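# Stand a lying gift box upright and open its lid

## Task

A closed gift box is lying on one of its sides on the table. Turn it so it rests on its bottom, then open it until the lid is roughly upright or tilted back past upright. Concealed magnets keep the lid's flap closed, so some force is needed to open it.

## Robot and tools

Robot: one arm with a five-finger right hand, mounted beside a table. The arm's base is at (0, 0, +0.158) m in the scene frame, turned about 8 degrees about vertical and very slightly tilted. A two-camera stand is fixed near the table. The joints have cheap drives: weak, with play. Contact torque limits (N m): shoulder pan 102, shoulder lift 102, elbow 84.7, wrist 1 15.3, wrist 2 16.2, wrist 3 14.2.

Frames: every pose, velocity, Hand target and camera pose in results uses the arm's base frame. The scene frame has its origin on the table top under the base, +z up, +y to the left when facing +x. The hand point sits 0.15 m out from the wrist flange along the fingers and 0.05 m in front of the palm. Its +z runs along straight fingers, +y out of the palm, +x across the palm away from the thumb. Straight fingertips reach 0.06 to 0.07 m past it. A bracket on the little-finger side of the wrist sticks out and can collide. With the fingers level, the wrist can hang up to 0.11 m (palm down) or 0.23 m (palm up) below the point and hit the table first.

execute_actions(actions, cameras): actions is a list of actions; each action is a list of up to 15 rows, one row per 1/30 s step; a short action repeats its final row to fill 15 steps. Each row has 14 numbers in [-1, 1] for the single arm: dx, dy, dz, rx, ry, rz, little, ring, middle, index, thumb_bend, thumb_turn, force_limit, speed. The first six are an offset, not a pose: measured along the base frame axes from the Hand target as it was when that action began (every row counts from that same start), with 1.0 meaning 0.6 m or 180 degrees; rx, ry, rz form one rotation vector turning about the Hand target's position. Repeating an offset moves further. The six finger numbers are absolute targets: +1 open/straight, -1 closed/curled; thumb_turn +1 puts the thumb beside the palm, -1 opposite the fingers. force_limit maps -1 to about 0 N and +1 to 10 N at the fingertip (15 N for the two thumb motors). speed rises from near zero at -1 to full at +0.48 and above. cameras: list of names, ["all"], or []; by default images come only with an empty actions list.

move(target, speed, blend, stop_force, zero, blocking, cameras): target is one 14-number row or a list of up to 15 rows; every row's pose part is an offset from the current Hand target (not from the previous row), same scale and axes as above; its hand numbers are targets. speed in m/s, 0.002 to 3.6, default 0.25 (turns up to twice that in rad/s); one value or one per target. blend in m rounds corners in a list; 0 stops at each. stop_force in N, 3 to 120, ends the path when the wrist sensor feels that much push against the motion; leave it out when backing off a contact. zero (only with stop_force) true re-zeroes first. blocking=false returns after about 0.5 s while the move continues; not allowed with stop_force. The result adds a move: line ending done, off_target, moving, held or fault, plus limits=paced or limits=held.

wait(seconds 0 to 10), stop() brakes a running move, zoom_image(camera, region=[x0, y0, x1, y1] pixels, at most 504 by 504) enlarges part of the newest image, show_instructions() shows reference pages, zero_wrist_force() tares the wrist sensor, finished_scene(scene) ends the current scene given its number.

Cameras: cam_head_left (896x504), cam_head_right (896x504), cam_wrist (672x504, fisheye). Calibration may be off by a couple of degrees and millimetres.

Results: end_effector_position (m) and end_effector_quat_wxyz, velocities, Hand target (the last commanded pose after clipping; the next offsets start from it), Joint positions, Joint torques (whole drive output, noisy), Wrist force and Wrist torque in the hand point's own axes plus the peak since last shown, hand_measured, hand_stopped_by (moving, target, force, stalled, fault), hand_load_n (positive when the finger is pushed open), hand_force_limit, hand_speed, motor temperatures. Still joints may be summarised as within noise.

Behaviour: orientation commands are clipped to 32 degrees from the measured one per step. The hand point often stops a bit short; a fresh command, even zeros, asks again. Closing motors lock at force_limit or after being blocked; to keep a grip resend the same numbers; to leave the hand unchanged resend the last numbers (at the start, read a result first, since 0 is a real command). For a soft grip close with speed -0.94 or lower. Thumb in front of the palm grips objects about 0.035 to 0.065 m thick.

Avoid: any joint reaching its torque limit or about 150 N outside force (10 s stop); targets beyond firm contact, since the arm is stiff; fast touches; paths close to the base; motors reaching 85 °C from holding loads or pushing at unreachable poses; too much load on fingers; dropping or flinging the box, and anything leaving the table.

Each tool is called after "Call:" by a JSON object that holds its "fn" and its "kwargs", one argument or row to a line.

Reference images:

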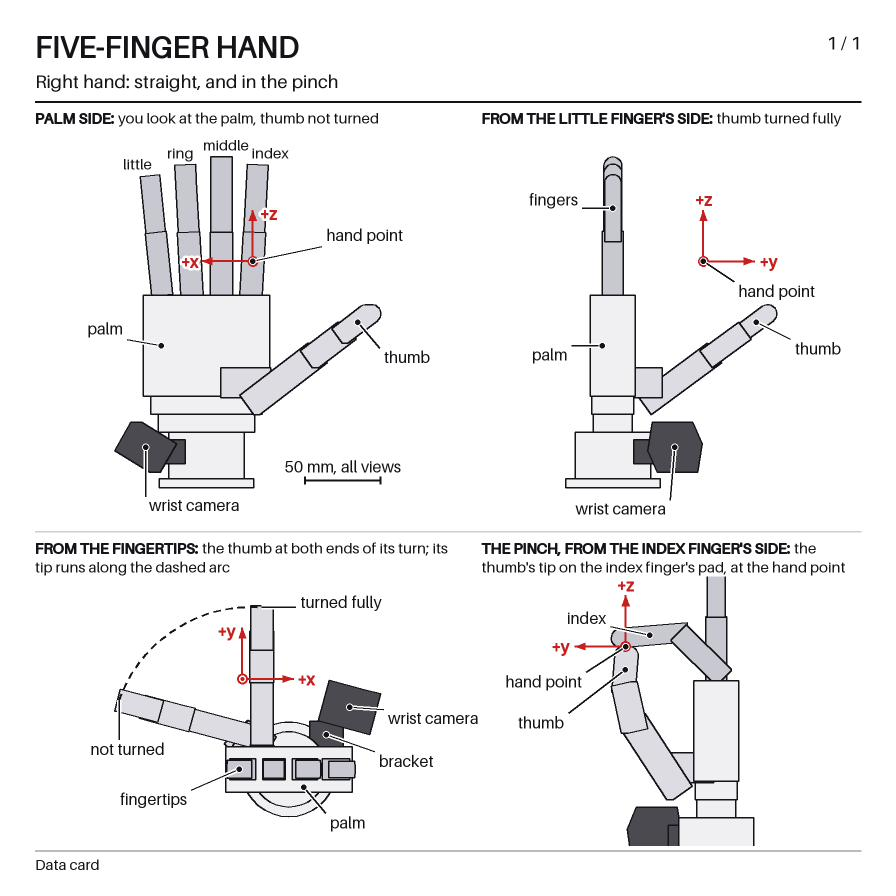

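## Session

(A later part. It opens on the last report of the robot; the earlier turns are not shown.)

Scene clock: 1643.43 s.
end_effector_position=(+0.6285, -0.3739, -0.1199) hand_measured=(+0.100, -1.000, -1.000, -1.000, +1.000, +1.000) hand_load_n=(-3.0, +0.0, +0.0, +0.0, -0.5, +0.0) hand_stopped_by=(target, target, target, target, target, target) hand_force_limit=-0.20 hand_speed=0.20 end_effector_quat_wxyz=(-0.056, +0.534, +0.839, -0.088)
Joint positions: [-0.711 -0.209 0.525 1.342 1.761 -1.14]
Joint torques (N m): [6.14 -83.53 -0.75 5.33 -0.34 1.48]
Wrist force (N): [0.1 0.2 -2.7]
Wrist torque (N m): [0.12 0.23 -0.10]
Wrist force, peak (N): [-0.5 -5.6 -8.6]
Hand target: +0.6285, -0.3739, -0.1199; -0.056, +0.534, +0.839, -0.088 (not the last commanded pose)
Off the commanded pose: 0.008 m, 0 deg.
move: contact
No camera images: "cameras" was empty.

Call:
{"fn": "move", "kwargs": {
  "target": [0.0076,0.0034,-0.0023,-0.0188,0.0403,0,0.1,-1,-1,-1,1,1,-0.2,0.2],
  "speed": 0.04,
  "cameras": ["cam_wrist"]
}}

Call:
{"fn": "zoom_image", "kwargs": {
  "camera": "cam_wrist",
  "region": [200, 0, 572, 180]
}}

Scene clock: 1654.13 s.
end_effector_position=(+0.6329, -0.3718, -0.1213) hand_measured=(+0.100, -1.000, -1.000, -1.000, +1.000, +1.000) hand_load_n=(+0.0, +0.0, +0.0, +0.0, +0.0, +0.0) hand_stopped_by=(target, target, target, target, target, target) hand_force_limit=-0.20 hand_speed=0.20 end_effector_quat_wxyz=(-0.093, +0.529, +0.831, -0.146)
Joint positions: [-0.659 -0.039 0.195 1.579 1.879 -1.071]
Joint torques (N m): [7.42 -34.82 -32.15 5.79 1.69 1.55]
Wrist force (N): [0.2 -1.6 -1.5]
Wrist torque (N m): [0.05 0.09 -0.21]
Wrist force, peak (N): [0.7 -5.5 -3.4]
Hand target: +0.6330, -0.3719, -0.1213; -0.093, +0.529, +0.831, -0.146
Off the commanded pose: 0.000 m, 0 deg.
move: done
camera_calibration:
cam_wrist: T_world_to_cam=[[0.691971, 0.646831, -0.320602, -0.239583], [0.71932, -0.580065, 0.382233, -0.626298], [0.0612699, -0.49511, -0.866667, -0.211516], [0, 0, 0, 1]] pos_world=[0.629254, -0.313048, -0.0207331]
Images, in order (width x height): cam_wrist 672x504.

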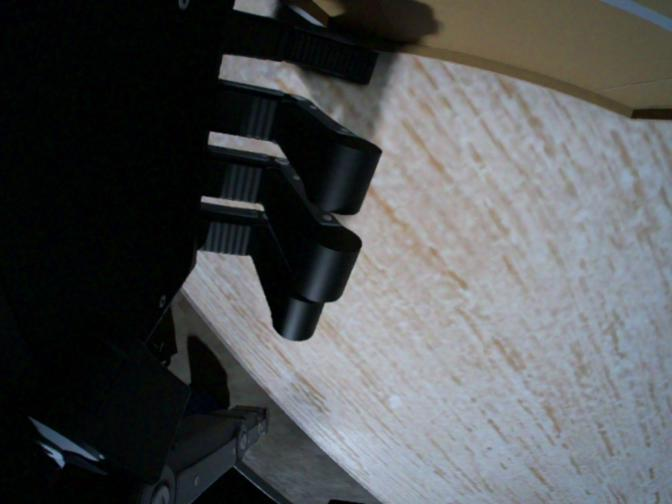

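Scaled by 1.355 from the camera's 672x504 image, which has a finer 960x720 frame.

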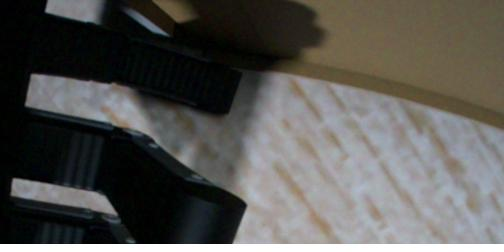

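Call:
{"fn": "move", "kwargs": {
  "target": [
    [-0.0192,-0.0087,0.008,0.047,-0.1007,0,0.1,-1,-1,-1,1,1,-0.2,0.2],
    [-0.002,-0.0467,0.008,0.047,-0.1007,0,0.1,-1,-1,-1,1,1,-0.2,0.2],
    [-0.002,-0.0467,0.3,0.047,-0.1007,0,0.1,-1,-1,-1,1,1,-0.2,0.2]
  ],
  "speed": [0.08,0.1,0.3],
  "blend": [0,0.005,0],
  "cameras": []
}}

Scene clock: 1728.67 s.
end_effector_position=(+0.6318, -0.3999, +0.0588) hand_measured=(+0.100, -1.000, -1.000, -1.000, +1.000, +1.000) hand_load_n=(+0.0, +0.0, +0.0, +0.0, +0.0, +0.0) hand_stopped_by=(target, target, target, target, target, target) hand_force_limit=-0.20 hand_speed=0.20 end_effector_quat_wxyz=(+0.000, +0.537, +0.844, +0.000)
Joint positions: [-0.808 -0.432 0.513 1.49 1.57 -1.246]
Joint torques (N m): [-8.13 -61.35 -33.44 6 1.21 -1.42]
Wrist force (N): [-0.2 0.7 -0.1]
Wrist torque (N m): [0.10 0.04 0.05]
Wrist force, peak (N): [2.0 0.2 -3.4]
Hand target: +0.6318, -0.3999, +0.0587; +0.000, +0.537, +0.844, +0.000
Off the commanded pose: 0.000 m, 0 deg.
move: done
No camera images: "cameras" was empty.

Call:
{"fn": "move", "kwargs": {
  "target": [-0.0697,0.3948,-0.0478,0,0,0.996,1,1,1,1,1,1,-0.2,0.6],
  "speed": 0.8,
  "cameras": ["cam_wrist","cam_head_right"]
}}

Scene clock: 1735.73 s.
end_effector_position=(+0.5900, -0.1630, +0.0300) hand_measured=(+1.000, +1.000, +1.000, +1.000, +1.000, +1.000) hand_load_n=(+0.0, +0.0, +0.0, +0.0, +0.0, +0.0) hand_stopped_by=(target, target, target, target, target, target) hand_force_limit=-0.20 hand_speed=0.60 end_effector_quat_wxyz=(+0.000, +0.840, -0.542, +0.000)
Joint positions: [-0.445 -0.467 0.655 1.383 1.571 -4.012]
Joint torques (N m): [6.29 -81.74 -1.71 -0.54 -0.37 -1.09]
Wrist force (N): [-0.3 0.4 -0.2]
Wrist torque (N m): [0.05 0.08 0.02]
Wrist force, peak (N): [-4.4 -3.6 0.1]
Hand target: +0.5900, -0.1630, +0.0300; +0.000, +0.840, -0.542, +0.000
Off the commanded pose: 0.000 m, 0 deg.
move: done
camera_calibration:
cam_wrist: T_world_to_cam=[[-0.750514, -0.660821, 0.00670604, 0.331605], [-0.570655, 0.653161, 0.497728, 0.426481], [-0.333289, 0.369725, -0.867307, 0.39941], [0, 0, 0, 1]] pos_world=[0.625366, -0.207101, 0.131916]
Images, in order (width x height): cam_head_right 896x504, cam_wrist 672x504.

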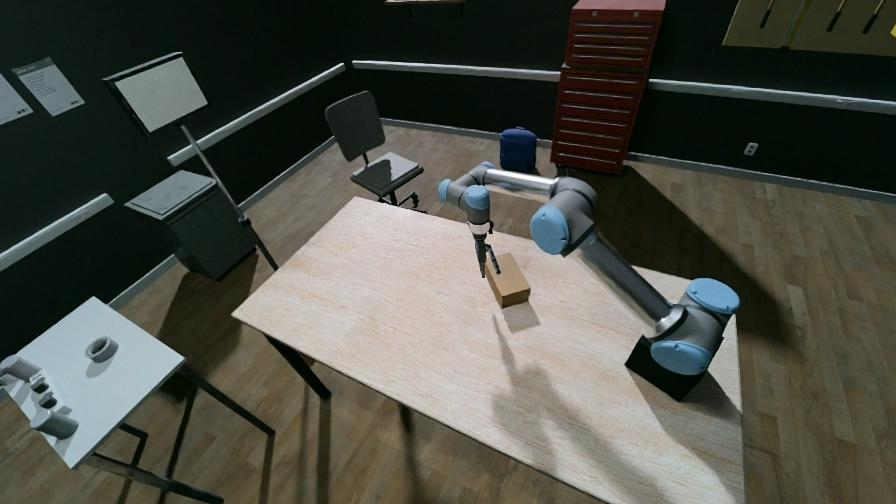

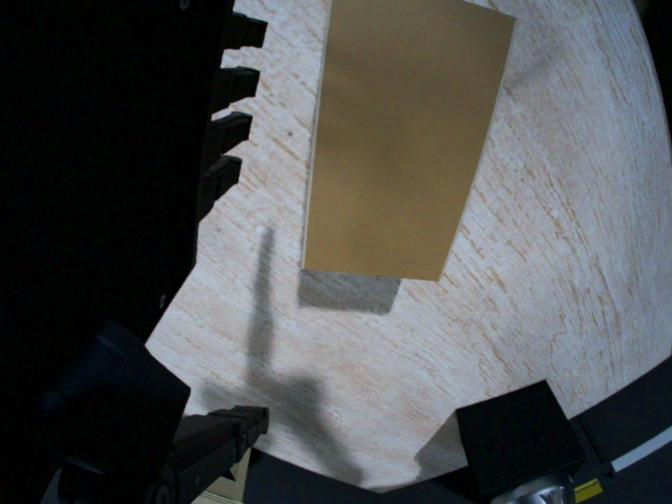

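Call:
{"fn": "move", "kwargs": {
  "target": [
    [-0.0375,-0.0077,0,0,0,0.0506,1,1,1,1,1,1,-0.2,0.6],
    [-0.0375,-0.0077,-0.1833,0,0,0.0506,1,1,1,1,1,1,-0.2,0.6],
    [-0.2462,-0.1452,-0.1833,0,0,0.0506,1,1,1,1,1,1,-0.2,0.6]
  ],
  "speed": [0.2,0.15,0.1],
  "cameras": ["cam_wrist"]
}}

Scene clock: 1765.07 s.
end_effector_position=(+0.4424, -0.2501, -0.0800) hand_measured=(+1.000, +1.000, +1.000, +1.000, +1.000, +1.000) hand_load_n=(+0.5, +0.0, +0.5, +0.0, +0.0, +0.0) hand_stopped_by=(target, target, target, target, target, target) hand_force_limit=-0.20 hand_speed=0.60 end_effector_quat_wxyz=(+0.000, +0.881, -0.474, +0.000)
Joint positions: [-0.682 -0.636 1.311 0.896 1.572 -4.408]
Joint torques (N m): [-9.84 -67.28 -0.08 -0.79 0.22 -1.53]
Wrist force (N): [0.4 -3.8 -2.1]
Wrist torque (N m): [0.31 -0.04 -0.05]
Wrist force, peak (N): [-0.6 -30.6 -33.2]
Hand target: +0.4423, -0.2501, -0.0800; +0.000, +0.881, -0.474, +0.000
Off the commanded pose: 0.000 m, 0 deg.
move: done
camera_calibration:
cam_wrist: T_world_to_cam=[[-0.636321, -0.771396, 0.00660287, 0.0859062], [-0.666986, 0.554454, 0.497704, 0.471782], [-0.387588, 0.312296, -0.867322, 0.29665], [0, 0, 0, 1]] pos_world=[0.484315, -0.287957, 0.0219159]
Images, in order (width x height): cam_wrist 672x504.

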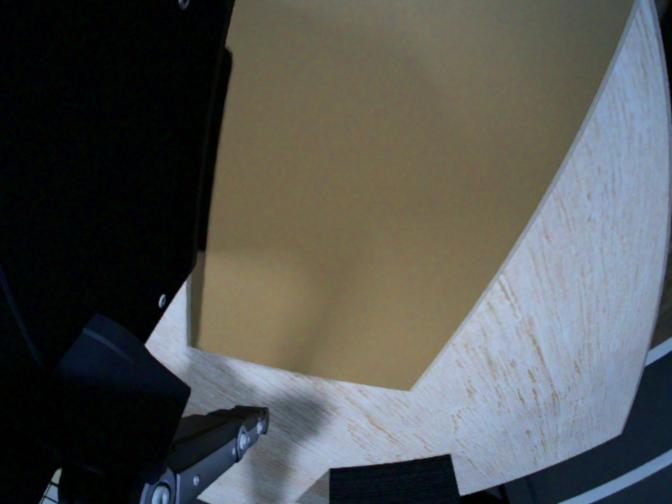

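Call:
{"fn": "move", "kwargs": {
  "target": [
    [0.0138,0.0092,0,0,0,0,1,1,1,1,1,1,-0.2,0.6],
    [0.0138,0.0092,0.2833,0,0,0,1,1,1,1,1,1,-0.2,0.6],
    [0.1507,-0.3422,0.2833,0,0,0.998,-0.15,-1,-1,-1,1,1,-0.2,0.6],
    [0.1507,-0.3422,-0.0825,0,0,0.998,-0.15,-1,-1,-1,1,1,-0.2,0.6]
  ],
  "speed": [0.1,0.4,1.0,0.25],
  "cameras": ["cam_wrist","cam_head_right"]
}}

Call:
{"fn": "zoom_image", "kwargs": {
  "camera": "cam_wrist",
  "region": [300, 0, 672, 180]
}}

Scene clock: 1824.97 s.
end_effector_position=(+0.5331, -0.4549, -0.0465) hand_measured=(-0.150, -1.000, -1.000, -1.000, +1.000, +1.000) hand_load_n=(+0.0, +0.0, +0.0, +0.0, +0.0, +0.0) hand_stopped_by=(target, target, target, target, target, target) hand_force_limit=-0.20 hand_speed=0.60 end_effector_quat_wxyz=(-0.045, +0.806, +0.470, -0.357)
Joint positions: [-0.652 -0.023 0.193 1.823 2.195 -6.283]
Joint torques (N m): [-5.3 -35.49 -28.9 6.24 -0.23 -1.13]
Wrist force (N): [1.2 1.7 0.6]
Wrist torque (N m): [0.17 -0.19 0.05]
Wrist force, peak (N): [-3.1 4.8 -4.5]
Hand target: +0.5328, -0.4553, -0.0465; -0.026, +0.699, +0.682, -0.213 (not the last commanded pose)
Off the commanded pose: 0.083 m, 74 deg; orientation clipped.
joint sent to its limit — joint 6 (wrist 3), lower limit.
move: off_target (path cut at 10 s); path passed 3 of 4 targets; target 3's new numbers were sent with the hand 0.000 m and 74 deg from that target; limits=paced
camera_calibration:
cam_wrist: T_world_to_cam=[[0.785736, -0.296535, -0.542849, -0.582163], [0.238807, -0.664136, 0.708445, -0.398199], [-0.570605, -0.686287, -0.451021, 0.0875159], [0, 0, 0, 1]] pos_world=[0.602456, -0.377029, 0.00554699]
Images, in order (width x height): cam_head_right 896x504, cam_wrist 672x504.

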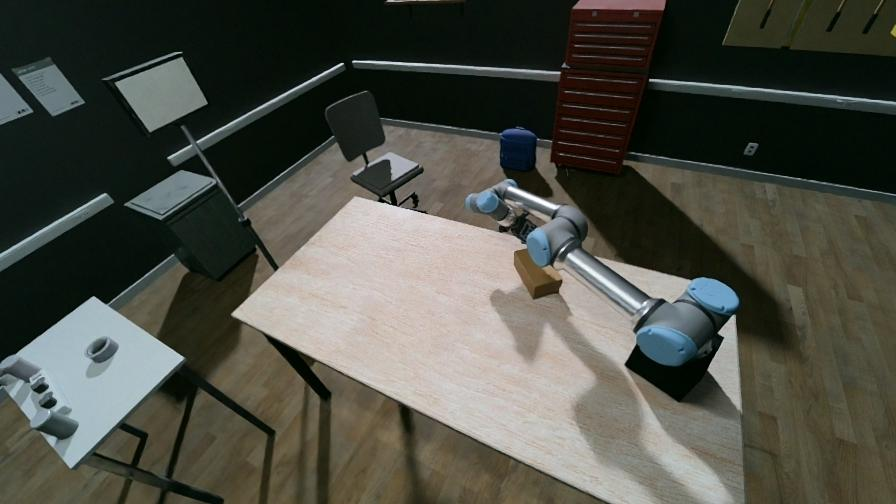

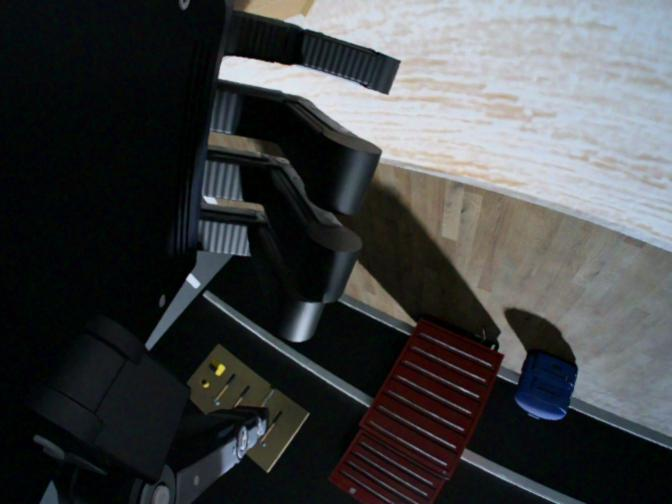

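Scaled by 1.355 from the camera's 672x504 image, which has a finer 960x720 frame.

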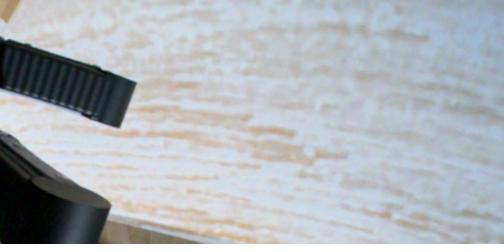

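Call:
{"fn": "move", "kwargs": {
  "target": [
    [0,0,0.2333,0,0,0,-0.15,-1,-1,-1,1,1,-0.2,0.6],
    [-0.0833,0.1667,0.2333,-0.1048,-0.1487,-0.7898,-0.15,-1,-1,-1,1,1,-0.2,0.6]
  ],
  "speed": [0.2,0.6],
  "cameras": []
}}

Scene clock: 1853.43 s.
end_effector_position=(+0.4828, -0.3553, +0.0935) hand_measured=(-0.150, -1.000, -1.000, -1.000, +1.000, +1.000) hand_load_n=(+0.0, +0.0, +0.0, +0.0, +0.0, +0.0) hand_stopped_by=(target, target, target, target, target, target) hand_force_limit=-0.20 hand_speed=0.60 end_effector_quat_wxyz=(+0.000, +0.881, -0.473, +0.000)
Joint positions: [-0.77 -0.606 0.762 1.415 1.572 -4.496]
Joint torques (N m): [-8.42 -81.27 -1.65 -0.64 -1.04 -0.76]
Wrist force (N): [0.4 1.1 0.8]
Wrist torque (N m): [0.11 -0.07 0.00]
Wrist force, peak (N): [-0.5 3.6 0.9]
Hand target: +0.4828, -0.3553, +0.0935; +0.000, +0.881, -0.473, +0.000
Off the commanded pose: 0.000 m, 0 deg.
move: done; limits=paced
No camera images: "cameras" was empty.

Call:
{"fn": "move", "kwargs": {
  "target": [
    [0.0417,-0.0833,0,0,0,-0.5,-0.15,-1,-1,-1,1,1,-0.2,0.6],
    [0.0832,-0.1668,0,0,0,-1.0,-0.15,-1,-1,-1,1,1,-0.2,0.6],
    [0.0832,-0.1668,-0.22,0,0,-1.0,-0.15,-1,-1,-1,1,1,-0.2,0.6]
  ],
  "speed": [0.8,0.8,0.2],
  "cameras": ["cam_wrist"]
}}

Scene clock: 1864.67 s.
end_effector_position=(+0.5327, -0.4553, -0.0384) hand_measured=(-0.150, -1.000, -1.000, -1.000, +1.000, +1.000) hand_load_n=(+0.0, +0.0, +0.0, +0.5, +0.0, -0.5) hand_stopped_by=(target, target, target, target, target, target) hand_force_limit=-0.20 hand_speed=0.60 end_effector_quat_wxyz=(+0.000, +0.473, +0.881, +0.000)
Joint positions: [-0.987 -0.475 0.853 1.192 1.57 -1.572]
Joint torques (N m): [6 -32.51 -31.38 -0.7 -0.49 1.53]
Wrist force (N): [0.4 0.9 0.9]
Wrist torque (N m): [0.06 -0.07 0.00]
Wrist force, peak (N): [0.4 1.3 2.0]
Hand target: +0.5327, -0.4554, -0.0385; +0.000, +0.473, +0.881, +0.000
Off the commanded pose: 0.000 m, 0 deg.
move: done
camera_calibration:
cam_wrist: T_world_to_cam=[[0.635689, 0.771915, 0.00684271, 0.00987159], [0.6673, -0.553949, 0.497847, -0.590296], [0.388086, -0.31191, -0.867238, -0.265547], [0, 0, 0, 1]] pos_world=[0.490684, -0.417441, 0.0635168]
Images, in order (width x height): cam_wrist 672x504.

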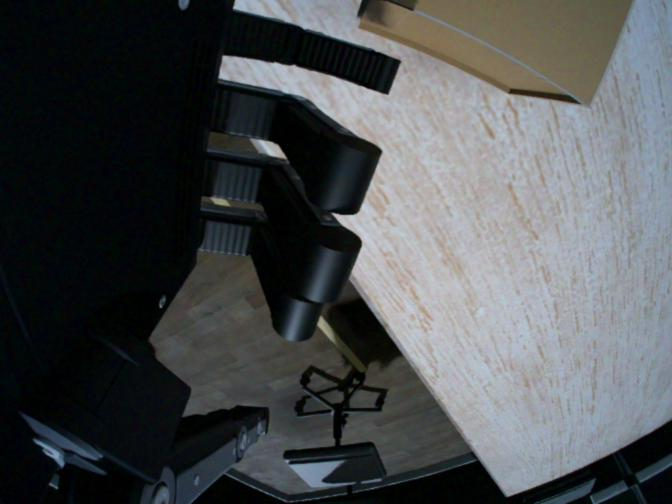

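Call:
{"fn": "zoom_image", "kwargs": {
  "camera": "cam_wrist",
  "region": [340, 0, 640, 130]
}}

Scaled by 1.680 from the camera's 672x504 image, which has a finer 960x720 frame.

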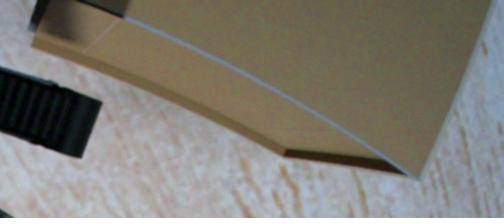

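Call:
{"fn": "move", "kwargs": {
  "target": [
    [0.0133,0.0388,0,0,0,0,-0.15,-1,-1,-1,1,1,-0.2,0.6],
    [0.0133,0.0388,-0.1517,0,0,0,-0.15,-1,-1,-1,1,1,-0.2,0.6],
    [0.0032,0.0541,-0.1517,0,0,0,-0.15,-1,-1,-1,1,1,-0.2,0.6]
  ],
  "speed": [0.1,0.15,0.04],
  "cameras": ["cam_wrist"]
}}

Call:
{"fn": "zoom_image", "kwargs": {
  "camera": "cam_wrist",
  "region": [300, 0, 600, 130]
}}

Scene clock: 1897.57 s.
end_effector_position=(+0.5347, -0.4229, -0.1295) hand_measured=(-0.150, -1.000, -1.000, -1.000, +1.000, +1.000) hand_load_n=(+0.0, +0.0, +0.0, +0.0, -0.5, +0.0) hand_stopped_by=(target, target, target, target, target, target) hand_force_limit=-0.20 hand_speed=0.60 end_effector_quat_wxyz=(+0.000, +0.473, +0.881, +0.000)
Joint positions: [-0.956 -0.408 0.975 1.004 1.57 -1.541]
Joint torques (N m): [5.86 -80.59 0.32 -0.63 -0.09 1.45]
Wrist force (N): [-0.4 0.9 0.6]
Wrist torque (N m): [0.13 -0.12 -0.01]
Wrist force, peak (N): [0.6 1.4 1.8]
Hand target: +0.5346, -0.4229, -0.1295; +0.000, +0.473, +0.881, +0.000
Off the commanded pose: 0.000 m, 0 deg.
move: done
camera_calibration:
cam_wrist: T_world_to_cam=[[0.635596, 0.771992, 0.00677017, -0.0157133], [0.667389, -0.553841, 0.497847, -0.528331], [0.388084, -0.311912, -0.867238, -0.335223], [0, 0, 0, 1]] pos_world=[0.492684, -0.38504, -0.0275834]
Images, in order (width x height): cam_wrist 672x504.

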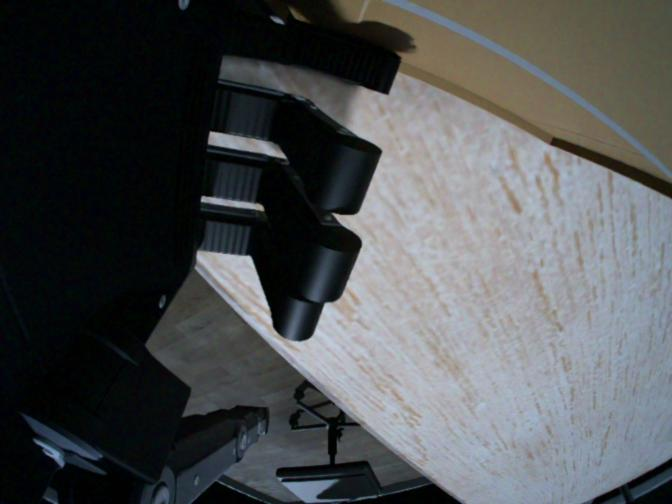

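Scaled by 1.680 from the camera's 672x504 image, which has a finer 960x720 frame.

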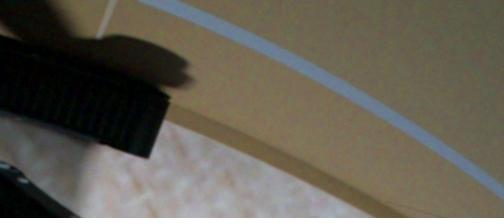

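Call:
{"fn": "move", "kwargs": {
  "target": [-0.0074,0.0111,0,0,0,0,-0.15,-1,-1,-1,1,1,-0.2,0.6],
  "speed": 0.015,
  "stop_force": 3,
  "cameras": []
}}

Scene clock: 1903.30 s.
end_effector_position=(+0.5302, -0.4162, -0.1295) hand_measured=(-0.150, -1.000, -1.000, -1.000, +1.000, +1.000) hand_load_n=(+0.0, +0.0, +0.0, +0.0, +0.0, +0.0) hand_stopped_by=(target, target, target, target, target, target) hand_force_limit=-0.20 hand_speed=0.60 end_effector_quat_wxyz=(+0.000, +0.473, +0.881, +0.000)
Joint positions: [-0.956 -0.427 1.016 0.982 1.57 -1.54]
Joint torques (N m): [6.21 -78.05 0.65 -0.59 0.37 1.56]
Wrist force (N): [-0.7 1.1 0.7]
Wrist torque (N m): [0.14 -0.07 -0.02]
Wrist force, peak (N): [-0.8 1.3 1.3]
Hand target: +0.5302, -0.4162, -0.1295; +0.000, +0.473, +0.881, +0.000
Off the commanded pose: 0.000 m, 0 deg.
move: done
No camera images: "cameras" was empty.

Call:
{"fn": "move", "kwargs": {
  "target": [-0.0111,0.0167,0,0,0,0,-0.15,-1,-1,-1,1,1,-0.2,0.6],
  "speed": 0.02,
  "stop_force": 3,
  "cameras": ["cam_wrist"]
}}

Call:
{"fn": "zoom_image", "kwargs": {
  "camera": "cam_wrist",
  "region": [300, 0, 600, 130]
}}

Scene clock: 1909.10 s.
end_effector_position=(+0.5235, -0.4062, -0.1295) hand_measured=(-0.150, -1.000, -1.000, -1.000, +1.000, +1.000) hand_load_n=(+0.0, +0.0, +0.5, +0.0, +0.0, +0.0) hand_stopped_by=(target, target, target, target, target, target) hand_force_limit=-0.20 hand_speed=0.60 end_effector_quat_wxyz=(+0.000, +0.473, +0.881, +0.000)
Joint positions: [-0.955 -0.454 1.074 0.95 1.57 -1.54]
Joint torques (N m): [6.25 -77.09 0.73 -0.79 -0.54 1.46]
Wrist force (N): [-0.6 1.1 1.0]
Wrist torque (N m): [0.12 -0.09 0.00]
Wrist force, peak (N): [-0.7 1.4 1.5]
Hand target: +0.5235, -0.4062, -0.1295; +0.000, +0.473, +0.881, +0.000
Off the commanded pose: 0.000 m, 0 deg.
move: done
camera_calibration:
cam_wrist: T_world_to_cam=[[0.635669, 0.771933, 0.00673671, -0.0216082], [0.667327, -0.553873, 0.497895, -0.511655], [0.388072, -0.312, -0.867211, -0.325733], [0, 0, 0, 1]] pos_world=[0.481584, -0.368341, -0.0275834]
Images, in order (width x height): cam_wrist 672x504.

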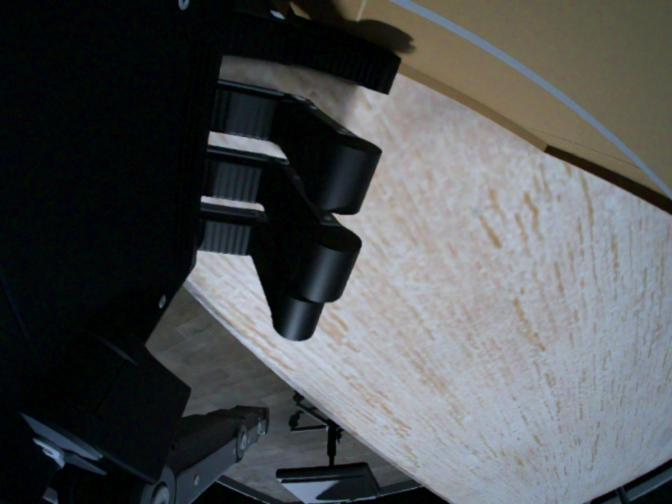

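Scaled by 1.680 from the camera's 672x504 image, which has a finer 960x720 frame.

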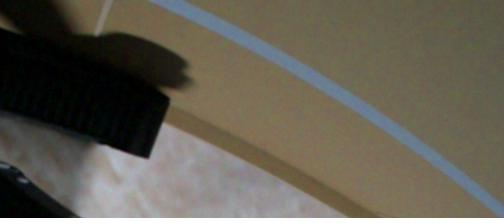

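Call:
{"fn": "execute_actions", "kwargs": {
  "actions": [
    [[0,0,0.005,0,0,0,-0.14,-1,-1,-1,1,1,-0.2,0.1],[0,0,0.008,0,0,0,-0.13,-1,-1,-1,1,1,-0.2,0.1],[0,0,0.011,0,0,0,-0.11,-1,-1,-1,1,1,-0.2,0.1],[0,0,0.014,0,0,0,-0.09,-1,-1,-1,1,1,-0.2,0.1],[0,0,0.017,0,0,0,-0.07,-1,-1,-1,1,1,-0.2,0.1],[0,0,0.019,0,0,0,-0.05,-1,-1,-1,1,1,-0.2,0.1],[0,0,0.021,0,0,0,-0.03,-1,-1,-1,1,1,-0.2,0.1],[0,0,0.023,0,0,0,-0.01,-1,-1,-1,1,1,-0.2,0.1],[0,0,0.024,0,0,0,0.01,-1,-1,-1,1,1,-0.2,0.1],[0,0,0.025,0,0,0,0.03,-1,-1,-1,1,1,-0.2,0.1],[0,0,0.026,0,0,0,0.05,-1,-1,-1,1,1,-0.2,0.1],[0,0,0.026,0,0,0,0.07,-1,-1,-1,1,1,-0.2,0.1],[0,0,0.026,0,0,0,0.1,-1,-1,-1,1,1,-0.2,0.1]]
  ],
  "cameras": []
}}

Call:
{"fn": "move", "kwargs": {
  "target": [0,0,-0.0117,0,0,0,0.1,-1,-1,-1,1,1,-0.2,0.1],
  "speed": 0.015,
  "stop_force": 3,
  "cameras": ["cam_wrist"]
}}

Call:
{"fn": "zoom_image", "kwargs": {
  "camera": "cam_wrist",
  "region": [300, 0, 600, 130]
}}

Scene clock: 1923.60 s.
end_effector_position=(+0.5236, -0.4062, -0.1140) hand_measured=(+0.100, -1.000, -1.000, -1.000, +1.000, +1.000) hand_load_n=(+0.5, +0.0, +0.0, +0.0, +0.0, -0.5) hand_stopped_by=(target, target, target, target, target, target) hand_force_limit=-0.20 hand_speed=0.10 end_effector_quat_wxyz=(+0.000, +0.473, +0.881, +0.000)
Joint positions: [-0.955 -0.477 1.078 0.97 1.57 -1.54]
Joint torques (N m): [4.19 -77.75 0.56 5.97 -0.34 0.98]
Wrist force (N): [-0.4 1.0 1.3]
Wrist torque (N m): [0.09 -0.08 -0.03]
Wrist force, peak (N): [-0.6 1.8 1.3]
Hand target: +0.5235, -0.4062, -0.1139; +0.000, +0.473, +0.881, +0.000
Off the commanded pose: 0.000 m, 0 deg.
No camera images: "cameras" was empty.

Scene clock: 1925.03 s.
end_effector_position=(+0.5235, -0.4061, -0.1172) hand_measured=(+0.100, -1.000, -1.000, -1.000, +1.000, +1.000) hand_load_n=(-2.0, +0.0, +0.0, +0.0, -0.5, +0.0) hand_stopped_by=(target, target, target, target, target, target) hand_force_limit=-0.20 hand_speed=0.10 end_effector_quat_wxyz=(+0.000, +0.473, +0.881, +0.000)
Joint positions: [-0.955 -0.473 1.078 0.966 1.57 -1.54]
Joint torques (N m): [2.58 -76.26 1.02 5.37 -0.2 0.29]
Wrist force (N): [0.2 1.1 -0.9]
Wrist torque (N m): [0.12 0.04 0.01]
Wrist force, peak (N): [-0.2 -1.2 -5.0]
Hand target: +0.5235, -0.4061, -0.1172; +0.000, +0.473, +0.881, +0.000 (not the last commanded pose)
Off the commanded pose: 0.004 m, 0 deg.
move: contact
camera_calibration:
cam_wrist: T_world_to_cam=[[0.635689, 0.771915, 0.00684277, -0.0217191], [0.6673, -0.553949, 0.497847, -0.517672], [0.388086, -0.31191, -0.867238, -0.314969], [0, 0, 0, 1]] pos_world=[0.481484, -0.368241, -0.0152832]
Images, in order (width x height): cam_wrist 672x504.

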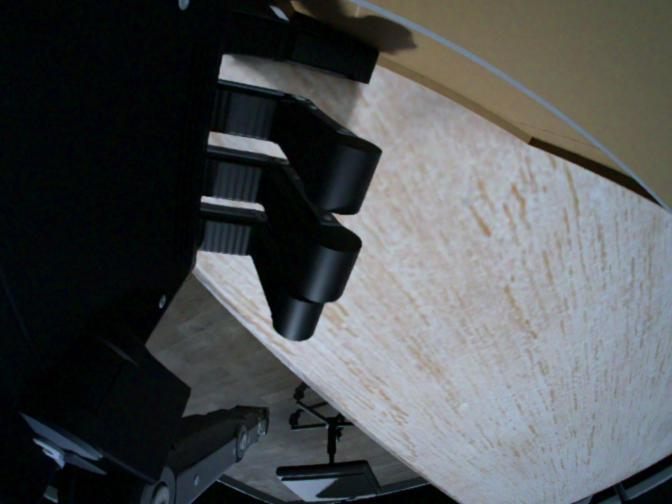

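Scaled by 1.680 from the camera's 672x504 image, which has a finer 960x720 frame.

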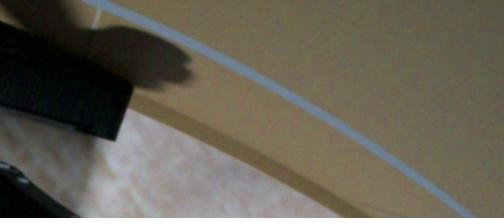

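Call:
{"fn": "move", "kwargs": {
  "target": [
    [0.0103,0.0068,-0.0013,-0.0369,0.0556,0,0.1,-1,-1,-1,1,1,-0.2,0.1],
    [0.0168,0.0112,-0.0035,-0.0614,0.0926,0,0.1,-1,-1,-1,1,1,-0.2,0.1]
  ],
  "speed": 0.06,
  "blend": 0.002,
  "cameras": ["cam_wrist"]
}}

Call:
{"fn": "zoom_image", "kwargs": {
  "camera": "cam_wrist",
  "region": [200, 0, 500, 130]
}}

Scene clock: 1938.43 s.
end_effector_position=(+0.5336, -0.3994, -0.1193) hand_measured=(+0.100, -1.000, -1.000, -1.000, +1.000, +1.000) hand_load_n=(+0.0, +0.0, +0.0, +0.0, +0.0, +0.0) hand_stopped_by=(target, target, target, target, target, target) hand_force_limit=-0.20 hand_speed=0.10 end_effector_quat_wxyz=(-0.082, +0.466, +0.868, -0.153)
Joint positions: [-0.792 -0.39 0.908 1.122 1.912 -1.364]
Joint torques (N m): [8.79 -32.29 -26.73 6.41 2.15 1.46]
Wrist force (N): [0.2 0.8 1.1]
Wrist torque (N m): [0.10 -0.13 -0.07]
Wrist force, peak (N): [0.5 1.5 -1.1]
Hand target: +0.5336, -0.3994, -0.1193; -0.082, +0.466, +0.868, -0.153
Off the commanded pose: 0.000 m, 0 deg.
move: done
camera_calibration:
cam_wrist: T_world_to_cam=[[0.589527, 0.741438, -0.320512, -0.0598909], [0.796657, -0.468168, 0.382305, -0.568175], [0.133402, -0.480717, -0.866669, -0.250099], [0, 0, 0, 1]] pos_world=[0.521311, -0.341823, -0.0187328]
Images, in order (width x height): cam_wrist 672x504.

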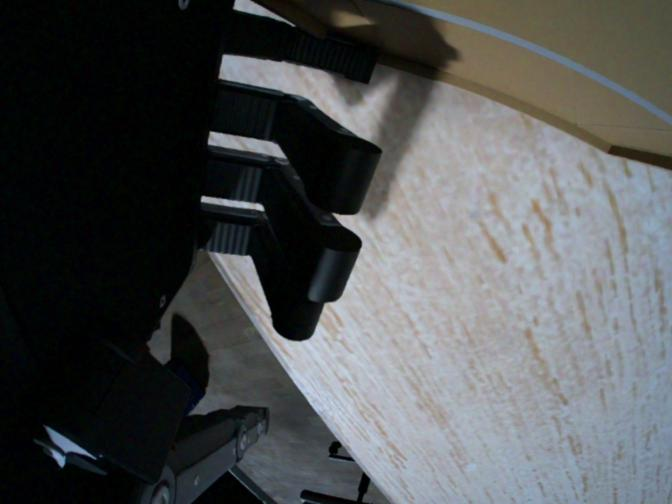

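Scaled by 1.680 from the camera's 672x504 image, which has a finer 960x720 frame.

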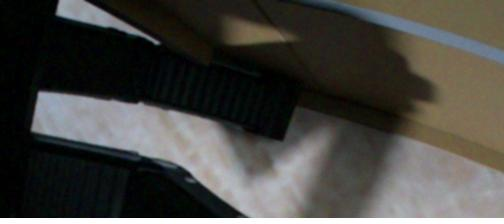

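Call:
{"fn": "move", "kwargs": {
  "target": [-0.0074,0.0111,0,0,0,0,0.1,-1,-1,-1,1,1,-0.2,0.1],
  "speed": 0.015,
  "stop_force": 3,
  "cameras": ["cam_wrist"]
}}

Call:
{"fn": "zoom_image", "kwargs": {
  "camera": "cam_wrist",
  "region": [200, 0, 500, 130]
}}

Scene clock: 1952.03 s.
end_effector_position=(+0.5291, -0.3928, -0.1193) hand_measured=(+0.100, -1.000, -1.000, -1.000, +1.000, +1.000) hand_load_n=(+0.0, +0.0, +0.0, +0.0, +0.0, +0.0) hand_stopped_by=(target, target, target, target, target, target) hand_force_limit=-0.20 hand_speed=0.10 end_effector_quat_wxyz=(-0.082, +0.466, +0.868, -0.153)
Joint positions: [-0.789 -0.408 0.949 1.101 1.912 -1.362]
Joint torques (N m): [7.52 -79.29 0.75 -0.7 -0.39 1.49]
Wrist force (N): [-0.4 1.5 1.1]
Wrist torque (N m): [0.17 -0.14 -0.04]
Wrist force, peak (N): [-0.3 1.7 1.1]
Hand target: +0.5291, -0.3928, -0.1193; -0.082, +0.466, +0.868, -0.153
Off the commanded pose: 0.000 m, 0 deg.
move: done
camera_calibration:
cam_wrist: T_world_to_cam=[[0.589521, 0.741388, -0.320639, -0.0622809], [0.796679, -0.468162, 0.382266, -0.561543], [0.133297, -0.4808, -0.866639, -0.246265], [0, 0, 0, 1]] pos_world=[0.516911, -0.335123, -0.0187332]
Images, in order (width x height): cam_wrist 672x504.

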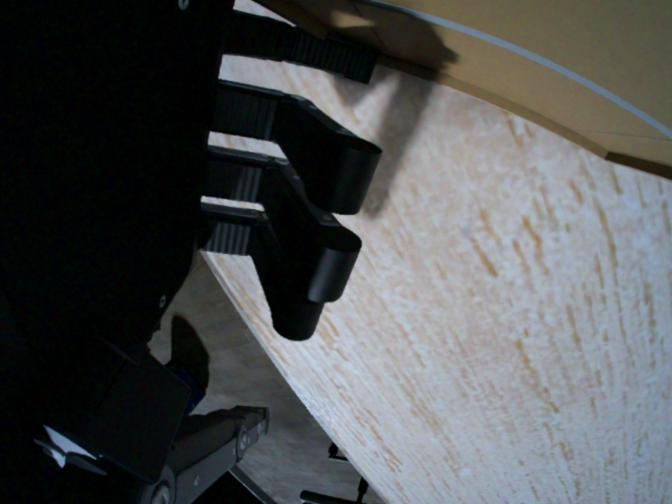

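Scaled by 1.680 from the camera's 672x504 image, which has a finer 960x720 frame.

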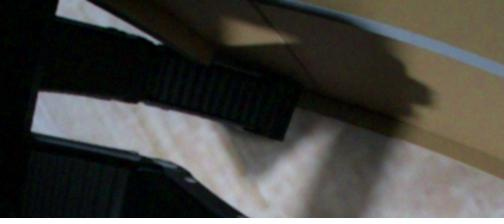

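Call:
{"fn": "move", "kwargs": {
  "target": [
    [0,0,0.0058,0,0,0,0.1,-1,-1,-1,1,1,-0.2,0.1],
    [-0.0074,0.0111,0.0058,0,0,0,0.1,-1,-1,-1,1,1,-0.2,0.1]
  ],
  "speed": 0.03,
  "cameras": ["cam_wrist"]
}}

Call:
{"fn": "zoom_image", "kwargs": {
  "camera": "cam_wrist",
  "region": [200, 0, 500, 130]
}}

Scene clock: 1966.77 s.
end_effector_position=(+0.5247, -0.3861, -0.1158) hand_measured=(+0.100, -1.000, -1.000, -1.000, +1.000, +1.000) hand_load_n=(+1.0, +0.0, +0.0, +0.0, +0.0, +0.0) hand_stopped_by=(target, target, target, target, target, target) hand_force_limit=-0.20 hand_speed=0.10 end_effector_quat_wxyz=(-0.082, +0.466, +0.868, -0.153)
Joint positions: [-0.787 -0.432 0.989 1.085 1.912 -1.359]
Joint torques (N m): [7.17 -78.61 -0.74 -0.29 -0.43 1.54]
Wrist force (N): [0.1 1.5 1.8]
Wrist torque (N m): [0.10 -0.22 0.00]
Wrist force, peak (N): [0.1 2.3 2.6]
Hand target: +0.5247, -0.3861, -0.1158; -0.082, +0.466, +0.868, -0.153
Off the commanded pose: 0.000 m, 0 deg.
move: done
camera_calibration:
cam_wrist: T_world_to_cam=[[0.589521, 0.741388, -0.320639, -0.0634579], [0.796679, -0.468162, 0.382266, -0.556285], [0.133297, -0.4808, -0.866639, -0.239472], [0, 0, 0, 1]] pos_world=[0.512511, -0.328523, -0.0152332]
Images, in order (width x height): cam_wrist 672x504.

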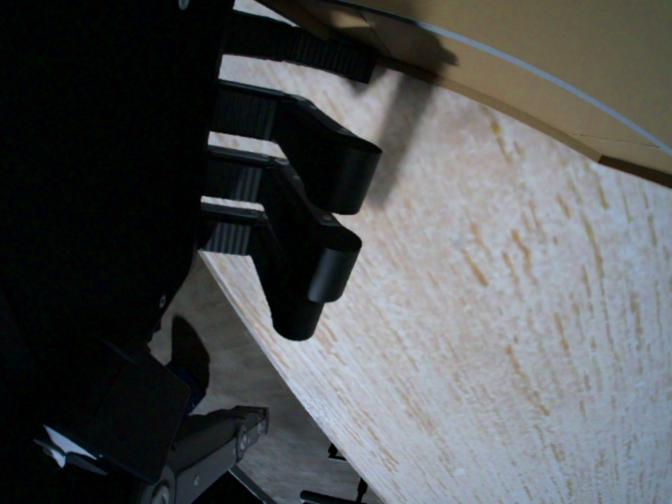

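Scaled by 1.680 from the camera's 672x504 image, which has a finer 960x720 frame.

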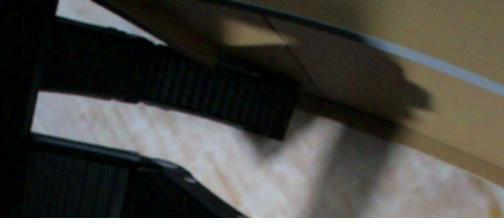

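Call:
{"fn": "execute_actions", "kwargs": {
  "actions": [
    [[0.002,0.0015,0,-0.002,0.003,0,0.11,-1,-1,-1,1,1,-0.2,-0.2],[0.003,0.0025,0,-0.004,0.006,0,0.12,-1,-1,-1,1,1,-0.2,-0.2],[0.0045,0.0035,0,-0.006,0.009,0,0.13,-1,-1,-1,1,1,-0.2,-0.2],[0.006,0.005,-0.0004,-0.0077,0.0116,0,0.14,-1,-1,-1,1,1,-0.2,-0.2],[0.006,0.005,-0.0004,-0.0077,0.0116,0,0.15,-1,-1,-1,1,1,-0.2,-0.2]],
    [[0.002,0.0015,0,-0.002,0.003,0,0.16,-1,-1,-1,1,1,-0.2,-0.2],[0.003,0.0025,0,-0.004,0.006,0,0.17,-1,-1,-1,1,1,-0.2,-0.2],[0.0045,0.0035,0,-0.006,0.009,0,0.18,-1,-1,-1,1,1,-0.2,-0.2],[0.006,0.005,-0.0004,-0.0077,0.0116,0,0.19,-1,-1,-1,1,1,-0.2,-0.2],[0.006,0.005,-0.0004,-0.0077,0.0116,0,0.2,-1,-1,-1,1,1,-0.2,-0.2]]
  ],
  "cameras": ["cam_wrist","cam_head_right"]
}}

Call:
{"fn": "zoom_image", "kwargs": {
  "camera": "cam_wrist",
  "region": [200, 0, 500, 130]
}}

Scene clock: 1997.23 s.
end_effector_position=(+0.5319, -0.3801, -0.1163) hand_measured=(+0.200, -1.000, -1.000, -1.000, +1.000, +1.000) hand_load_n=(+0.0, +0.0, +0.0, +0.5, +0.0, +0.0) hand_stopped_by=(target, target, target, target, target, target) hand_force_limit=-0.20 hand_speed=-0.20 end_effector_quat_wxyz=(-0.102, +0.462, +0.860, -0.190)
Joint positions: [-0.737 -0.39 0.923 1.152 1.992 -1.298]
Joint torques (N m): [5.86 -32.65 -29.28 6.08 2.19 1.37]
Wrist force (N): [0.3 1.6 0.4]
Wrist torque (N m): [0.18 -0.06 -0.03]
Wrist force, peak (N): [1.3 5.7 -0.6]
Hand target: +0.5319, -0.3801, -0.1163; -0.102, +0.462, +0.860, -0.190
Off the commanded pose: 0.000 m, 0 deg.
camera_calibration:
cam_wrist: T_world_to_cam=[[0.563323, 0.724021, -0.398071, -0.0739026], [0.823195, -0.450508, 0.345533, -0.570648], [0.0708395, -0.522337, -0.849792, -0.218586], [0, 0, 0, 1]] pos_world=[0.52687, -0.31775, -0.0179927]
Images, in order (width x height): cam_head_right 896x504, cam_wrist 672x504.

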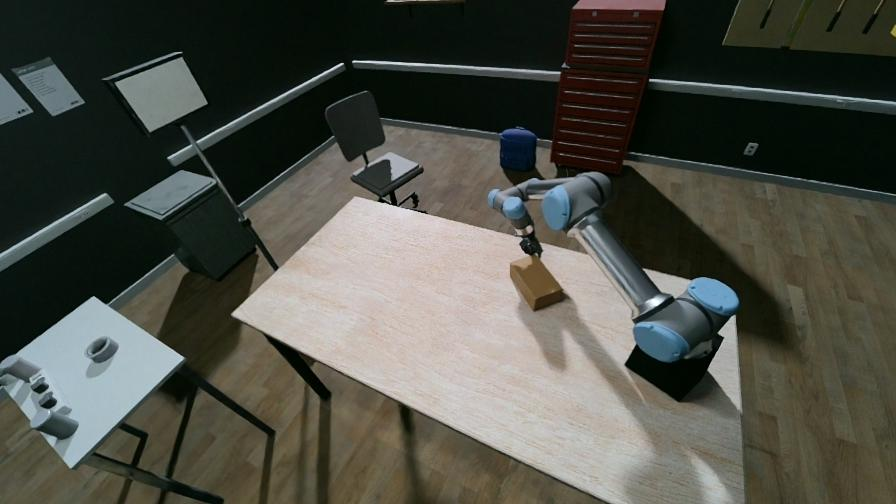

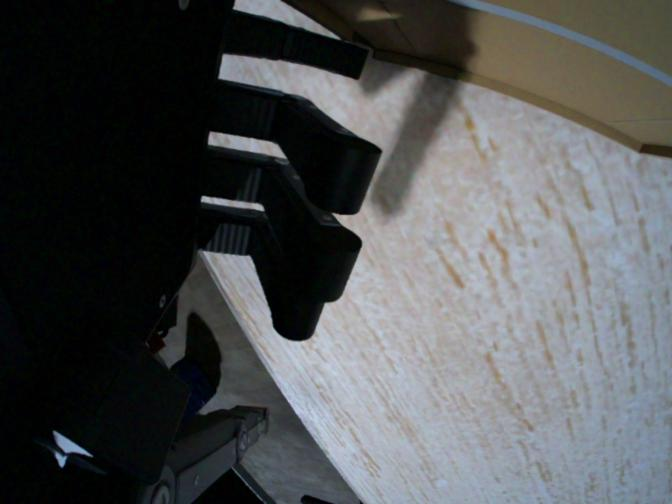

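Scaled by 1.680 from the camera's 672x504 image, which has a finer 960x720 frame.

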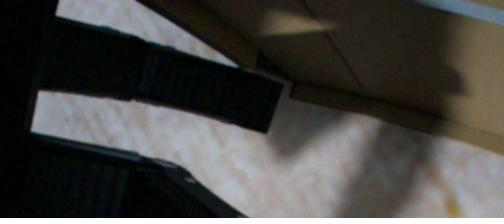

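Call:
{"fn": "move", "kwargs": {
  "target": [
    [-0.0487,-0.0322,0.005,0.0767,-0.1158,0,0,-1,-1,-1,1,1,-0.2,0.2],
    [-0.0119,-0.0877,0.01,0.0767,-0.1158,0,0,-1,-1,-1,1,1,-0.2,0.2],
    [-0.0119,-0.0877,0.16,0.0767,-0.1158,0,0,-1,-1,-1,1,1,-0.2,0.2]
  ],
  "speed": [0.15,0.15,0.25],
  "blend": [0.005,0.005,0],
  "cameras": []
}}

Scene clock: 2122.40 s.
end_effector_position=(+0.5248, -0.4327, -0.0204) hand_measured=(+0.000, -1.000, -1.000, -1.000, +1.000, +1.000) hand_load_n=(+0.0, +0.0, +0.0, +0.0, +0.0, +0.0) hand_stopped_by=(target, target, target, target, target, target) hand_force_limit=-0.20 hand_speed=0.20 end_effector_quat_wxyz=(+0.000, +0.473, +0.881, +0.000)
Joint positions: [-0.978 -0.556 0.968 1.159 1.57 -1.562]
Joint torques (N m): [-5.23 -75.73 -29.69 5.58 0.89 -1.43]
Wrist force (N): [0.4 0.9 0.7]
Wrist torque (N m): [0.08 -0.07 0.08]
Wrist force, peak (N): [0.5 4.9 -0.2]
Hand target: +0.5248, -0.4327, -0.0203; +0.000, +0.473, +0.881, +0.000
Off the commanded pose: 0.000 m, 0 deg.
move: done
No camera images: "cameras" was empty.

Call:
{"fn": "move", "kwargs": {
  "target": [0.0413,0.1637,0.0333,0,0,0.5,-0.7,-1,0.1,-1,1,1,-0.2,0.2],
  "speed": 0.5,
  "cameras": ["cam_wrist"]
}}

Scene clock: 2130.07 s.
end_effector_position=(+0.5495, -0.3345, -0.0003) hand_measured=(-0.700, -1.000, +0.100, -1.000, +1.000, +1.000) hand_load_n=(+0.0, +0.0, +0.0, +0.0, +0.0, +0.0) hand_stopped_by=(target, target, target, target, target, target) hand_force_limit=-0.20 hand_speed=0.20 end_effector_quat_wxyz=(+0.000, -0.288, +0.958, +0.000)
Joint positions: [-0.82 -0.409 0.619 1.362 1.571 -2.975]
Joint torques (N m): [5.94 -32.79 -31.17 6.08 -0.12 -1.06]
Wrist force (N): [0.6 1.1 0.7]
Wrist torque (N m): [0.11 -0.11 0.11]
Wrist force, peak (N): [0.8 1.4 1.2]
Hand target: +0.5495, -0.3345, -0.0003; +0.000, -0.288, +0.958, +0.000
Off the commanded pose: 0.000 m, 0 deg.
move: done
camera_calibration:
cam_wrist: T_world_to_cam=[[-0.771761, 0.635879, 0.00655652, 0.633617], [0.553939, 0.667176, 0.498024, -0.0828237], [0.312309, 0.387987, -0.867138, 0.0744084], [0, 0, 0, 1]] pos_world=[0.511641, -0.376515, 0.101616]
Images, in order (width x height): cam_wrist 672x504.

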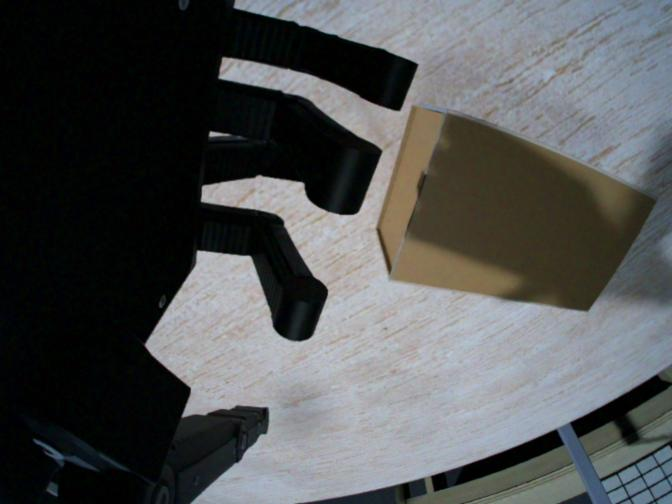

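Call:
{"fn": "zoom_image", "kwargs": {
  "camera": "cam_wrist",
  "region": [360, 90, 480, 300]
}}

Scaled by 2.400 from the camera's 672x504 image, which has a finer 960x720 frame.

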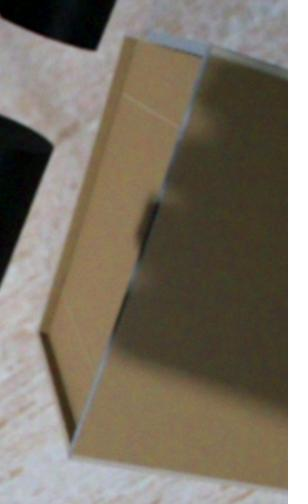

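Call:
{"fn": "zoom_image", "kwargs": {
  "camera": "cam_wrist",
  "region": [400, 95, 460, 140]
}}

Scaled by 8.400 from the camera's 672x504 image, which has a finer 960x720 frame.

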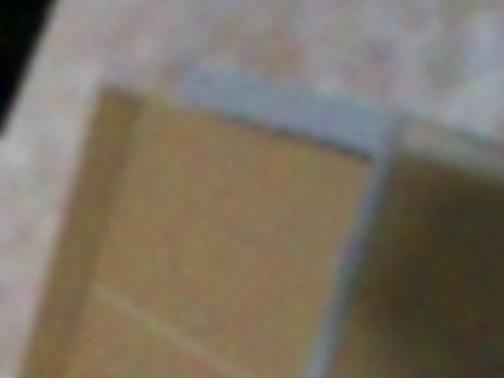

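Call:
{"fn": "move", "kwargs": {
  "target": [
    [-0.0212,0.0658,0,0,0,0.03,-0.7,-1,0.1,-1,1,1,-0.2,0.2],
    [-0.0212,0.0658,-0.1887,0,0,0.03,-0.7,-1,0.1,-1,1,1,-0.2,0.2]
  ],
  "speed": [0.2,0.2],
  "cameras": ["cam_wrist"]
}}

Call:
{"fn": "zoom_image", "kwargs": {
  "camera": "cam_wrist",
  "region": [300, 40, 600, 290]
}}

Scene clock: 2209.93 s.
end_effector_position=(+0.5368, -0.2950, -0.1134) hand_measured=(-0.700, -1.000, +0.100, -1.000, +1.000, +1.000) hand_load_n=(+0.0, +0.0, +0.0, +0.0, +0.0, +0.0) hand_stopped_by=(target, target, target, target, target, target) hand_force_limit=-0.20 hand_speed=0.20 end_effector_quat_wxyz=(+0.000, -0.333, +0.943, +0.000)
Joint positions: [-0.785 -0.371 0.847 1.096 1.571 -3.034]
Joint torques (N m): [6.15 -31.61 -31.73 -0.95 -0.54 1.04]
Wrist force (N): [0.6 1.1 0.7]
Wrist torque (N m): [0.12 -0.09 0.10]
Wrist force, peak (N): [0.8 1.4 2.1]
Hand target: +0.5368, -0.2950, -0.1135; +0.000, -0.333, +0.943, +0.000
Off the commanded pose: 0.000 m, 0 deg.
move: done
camera_calibration:
cam_wrist: T_world_to_cam=[[-0.82832, 0.560218, 0.00652447, 0.607425], [0.488505, 0.716488, 0.498004, 0.00392774], [0.274316, 0.415694, -0.86715, -0.00641718], [0, 0, 0, 1]] pos_world=[0.502984, -0.340437, -0.0114838]
Images, in order (width x height): cam_wrist 672x504.

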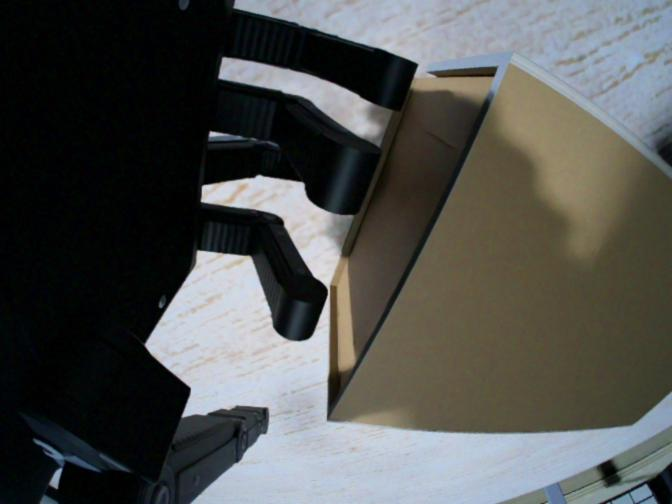

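Scaled by 1.680 from the camera's 672x504 image, which has a finer 960x720 frame.

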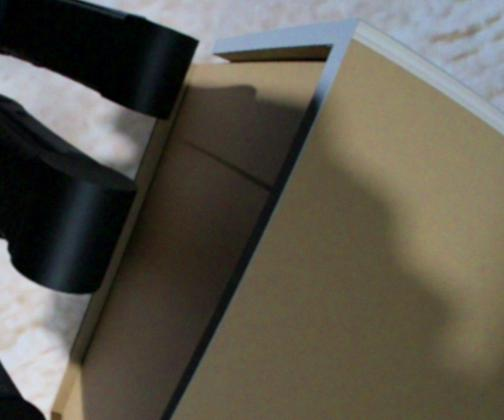

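Call:
{"fn": "move", "kwargs": {
  "target": [-0.0178,0.022,0,0,0,0,-0.7,-1,0.1,-1,1,1,-0.2,0.2],
  "speed": 0.03,
  "cameras": ["cam_wrist"]
}}

Call:
{"fn": "zoom_image", "kwargs": {
  "camera": "cam_wrist",
  "region": [300, 0, 600, 250]
}}

Scene clock: 2224.03 s.
end_effector_position=(+0.5262, -0.2818, -0.1135) hand_measured=(-0.700, -1.000, +0.100, -1.000, +1.000, +1.000) hand_load_n=(+0.0, +0.0, +1.0, +0.0, +0.0, +0.0) hand_stopped_by=(target, target, target, target, target, target) hand_force_limit=-0.20 hand_speed=0.20 end_effector_quat_wxyz=(+0.000, -0.333, +0.943, +0.000)
Joint positions: [-0.782 -0.414 0.94 1.046 1.571 -3.031]
Joint torques (N m): [6.09 -79.39 -0.72 -0.54 -0.43 0.95]
Wrist force (N): [0.4 -0.1 1.1]
Wrist torque (N m): [0.10 -0.07 0.06]
Wrist force, peak (N): [0.5 -2.3 -2.4]
Hand target: +0.5261, -0.2818, -0.1135; +0.000, -0.333, +0.943, +0.000
Off the commanded pose: 0.000 m, 0 deg.
move: done
camera_calibration:
cam_wrist: T_world_to_cam=[[-0.828343, 0.560183, 0.00659545, 0.591251], [0.488517, 0.716509, 0.497962, -0.000301478], [0.274224, 0.415705, -0.867174, -0.00903423], [0, 0, 0, 1]] pos_world=[0.492384, -0.327237, -0.0115837]
Images, in order (width x height): cam_wrist 672x504.

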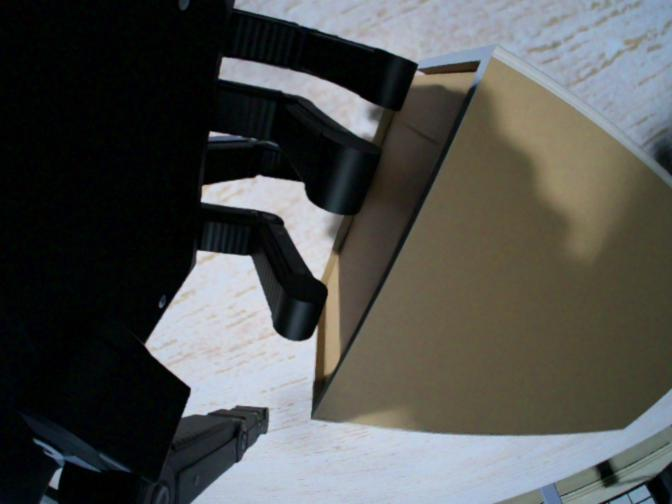

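Scaled by 1.680 from the camera's 672x504 image, which has a finer 960x720 frame.

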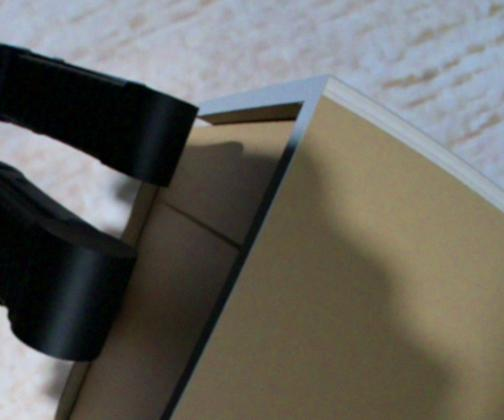

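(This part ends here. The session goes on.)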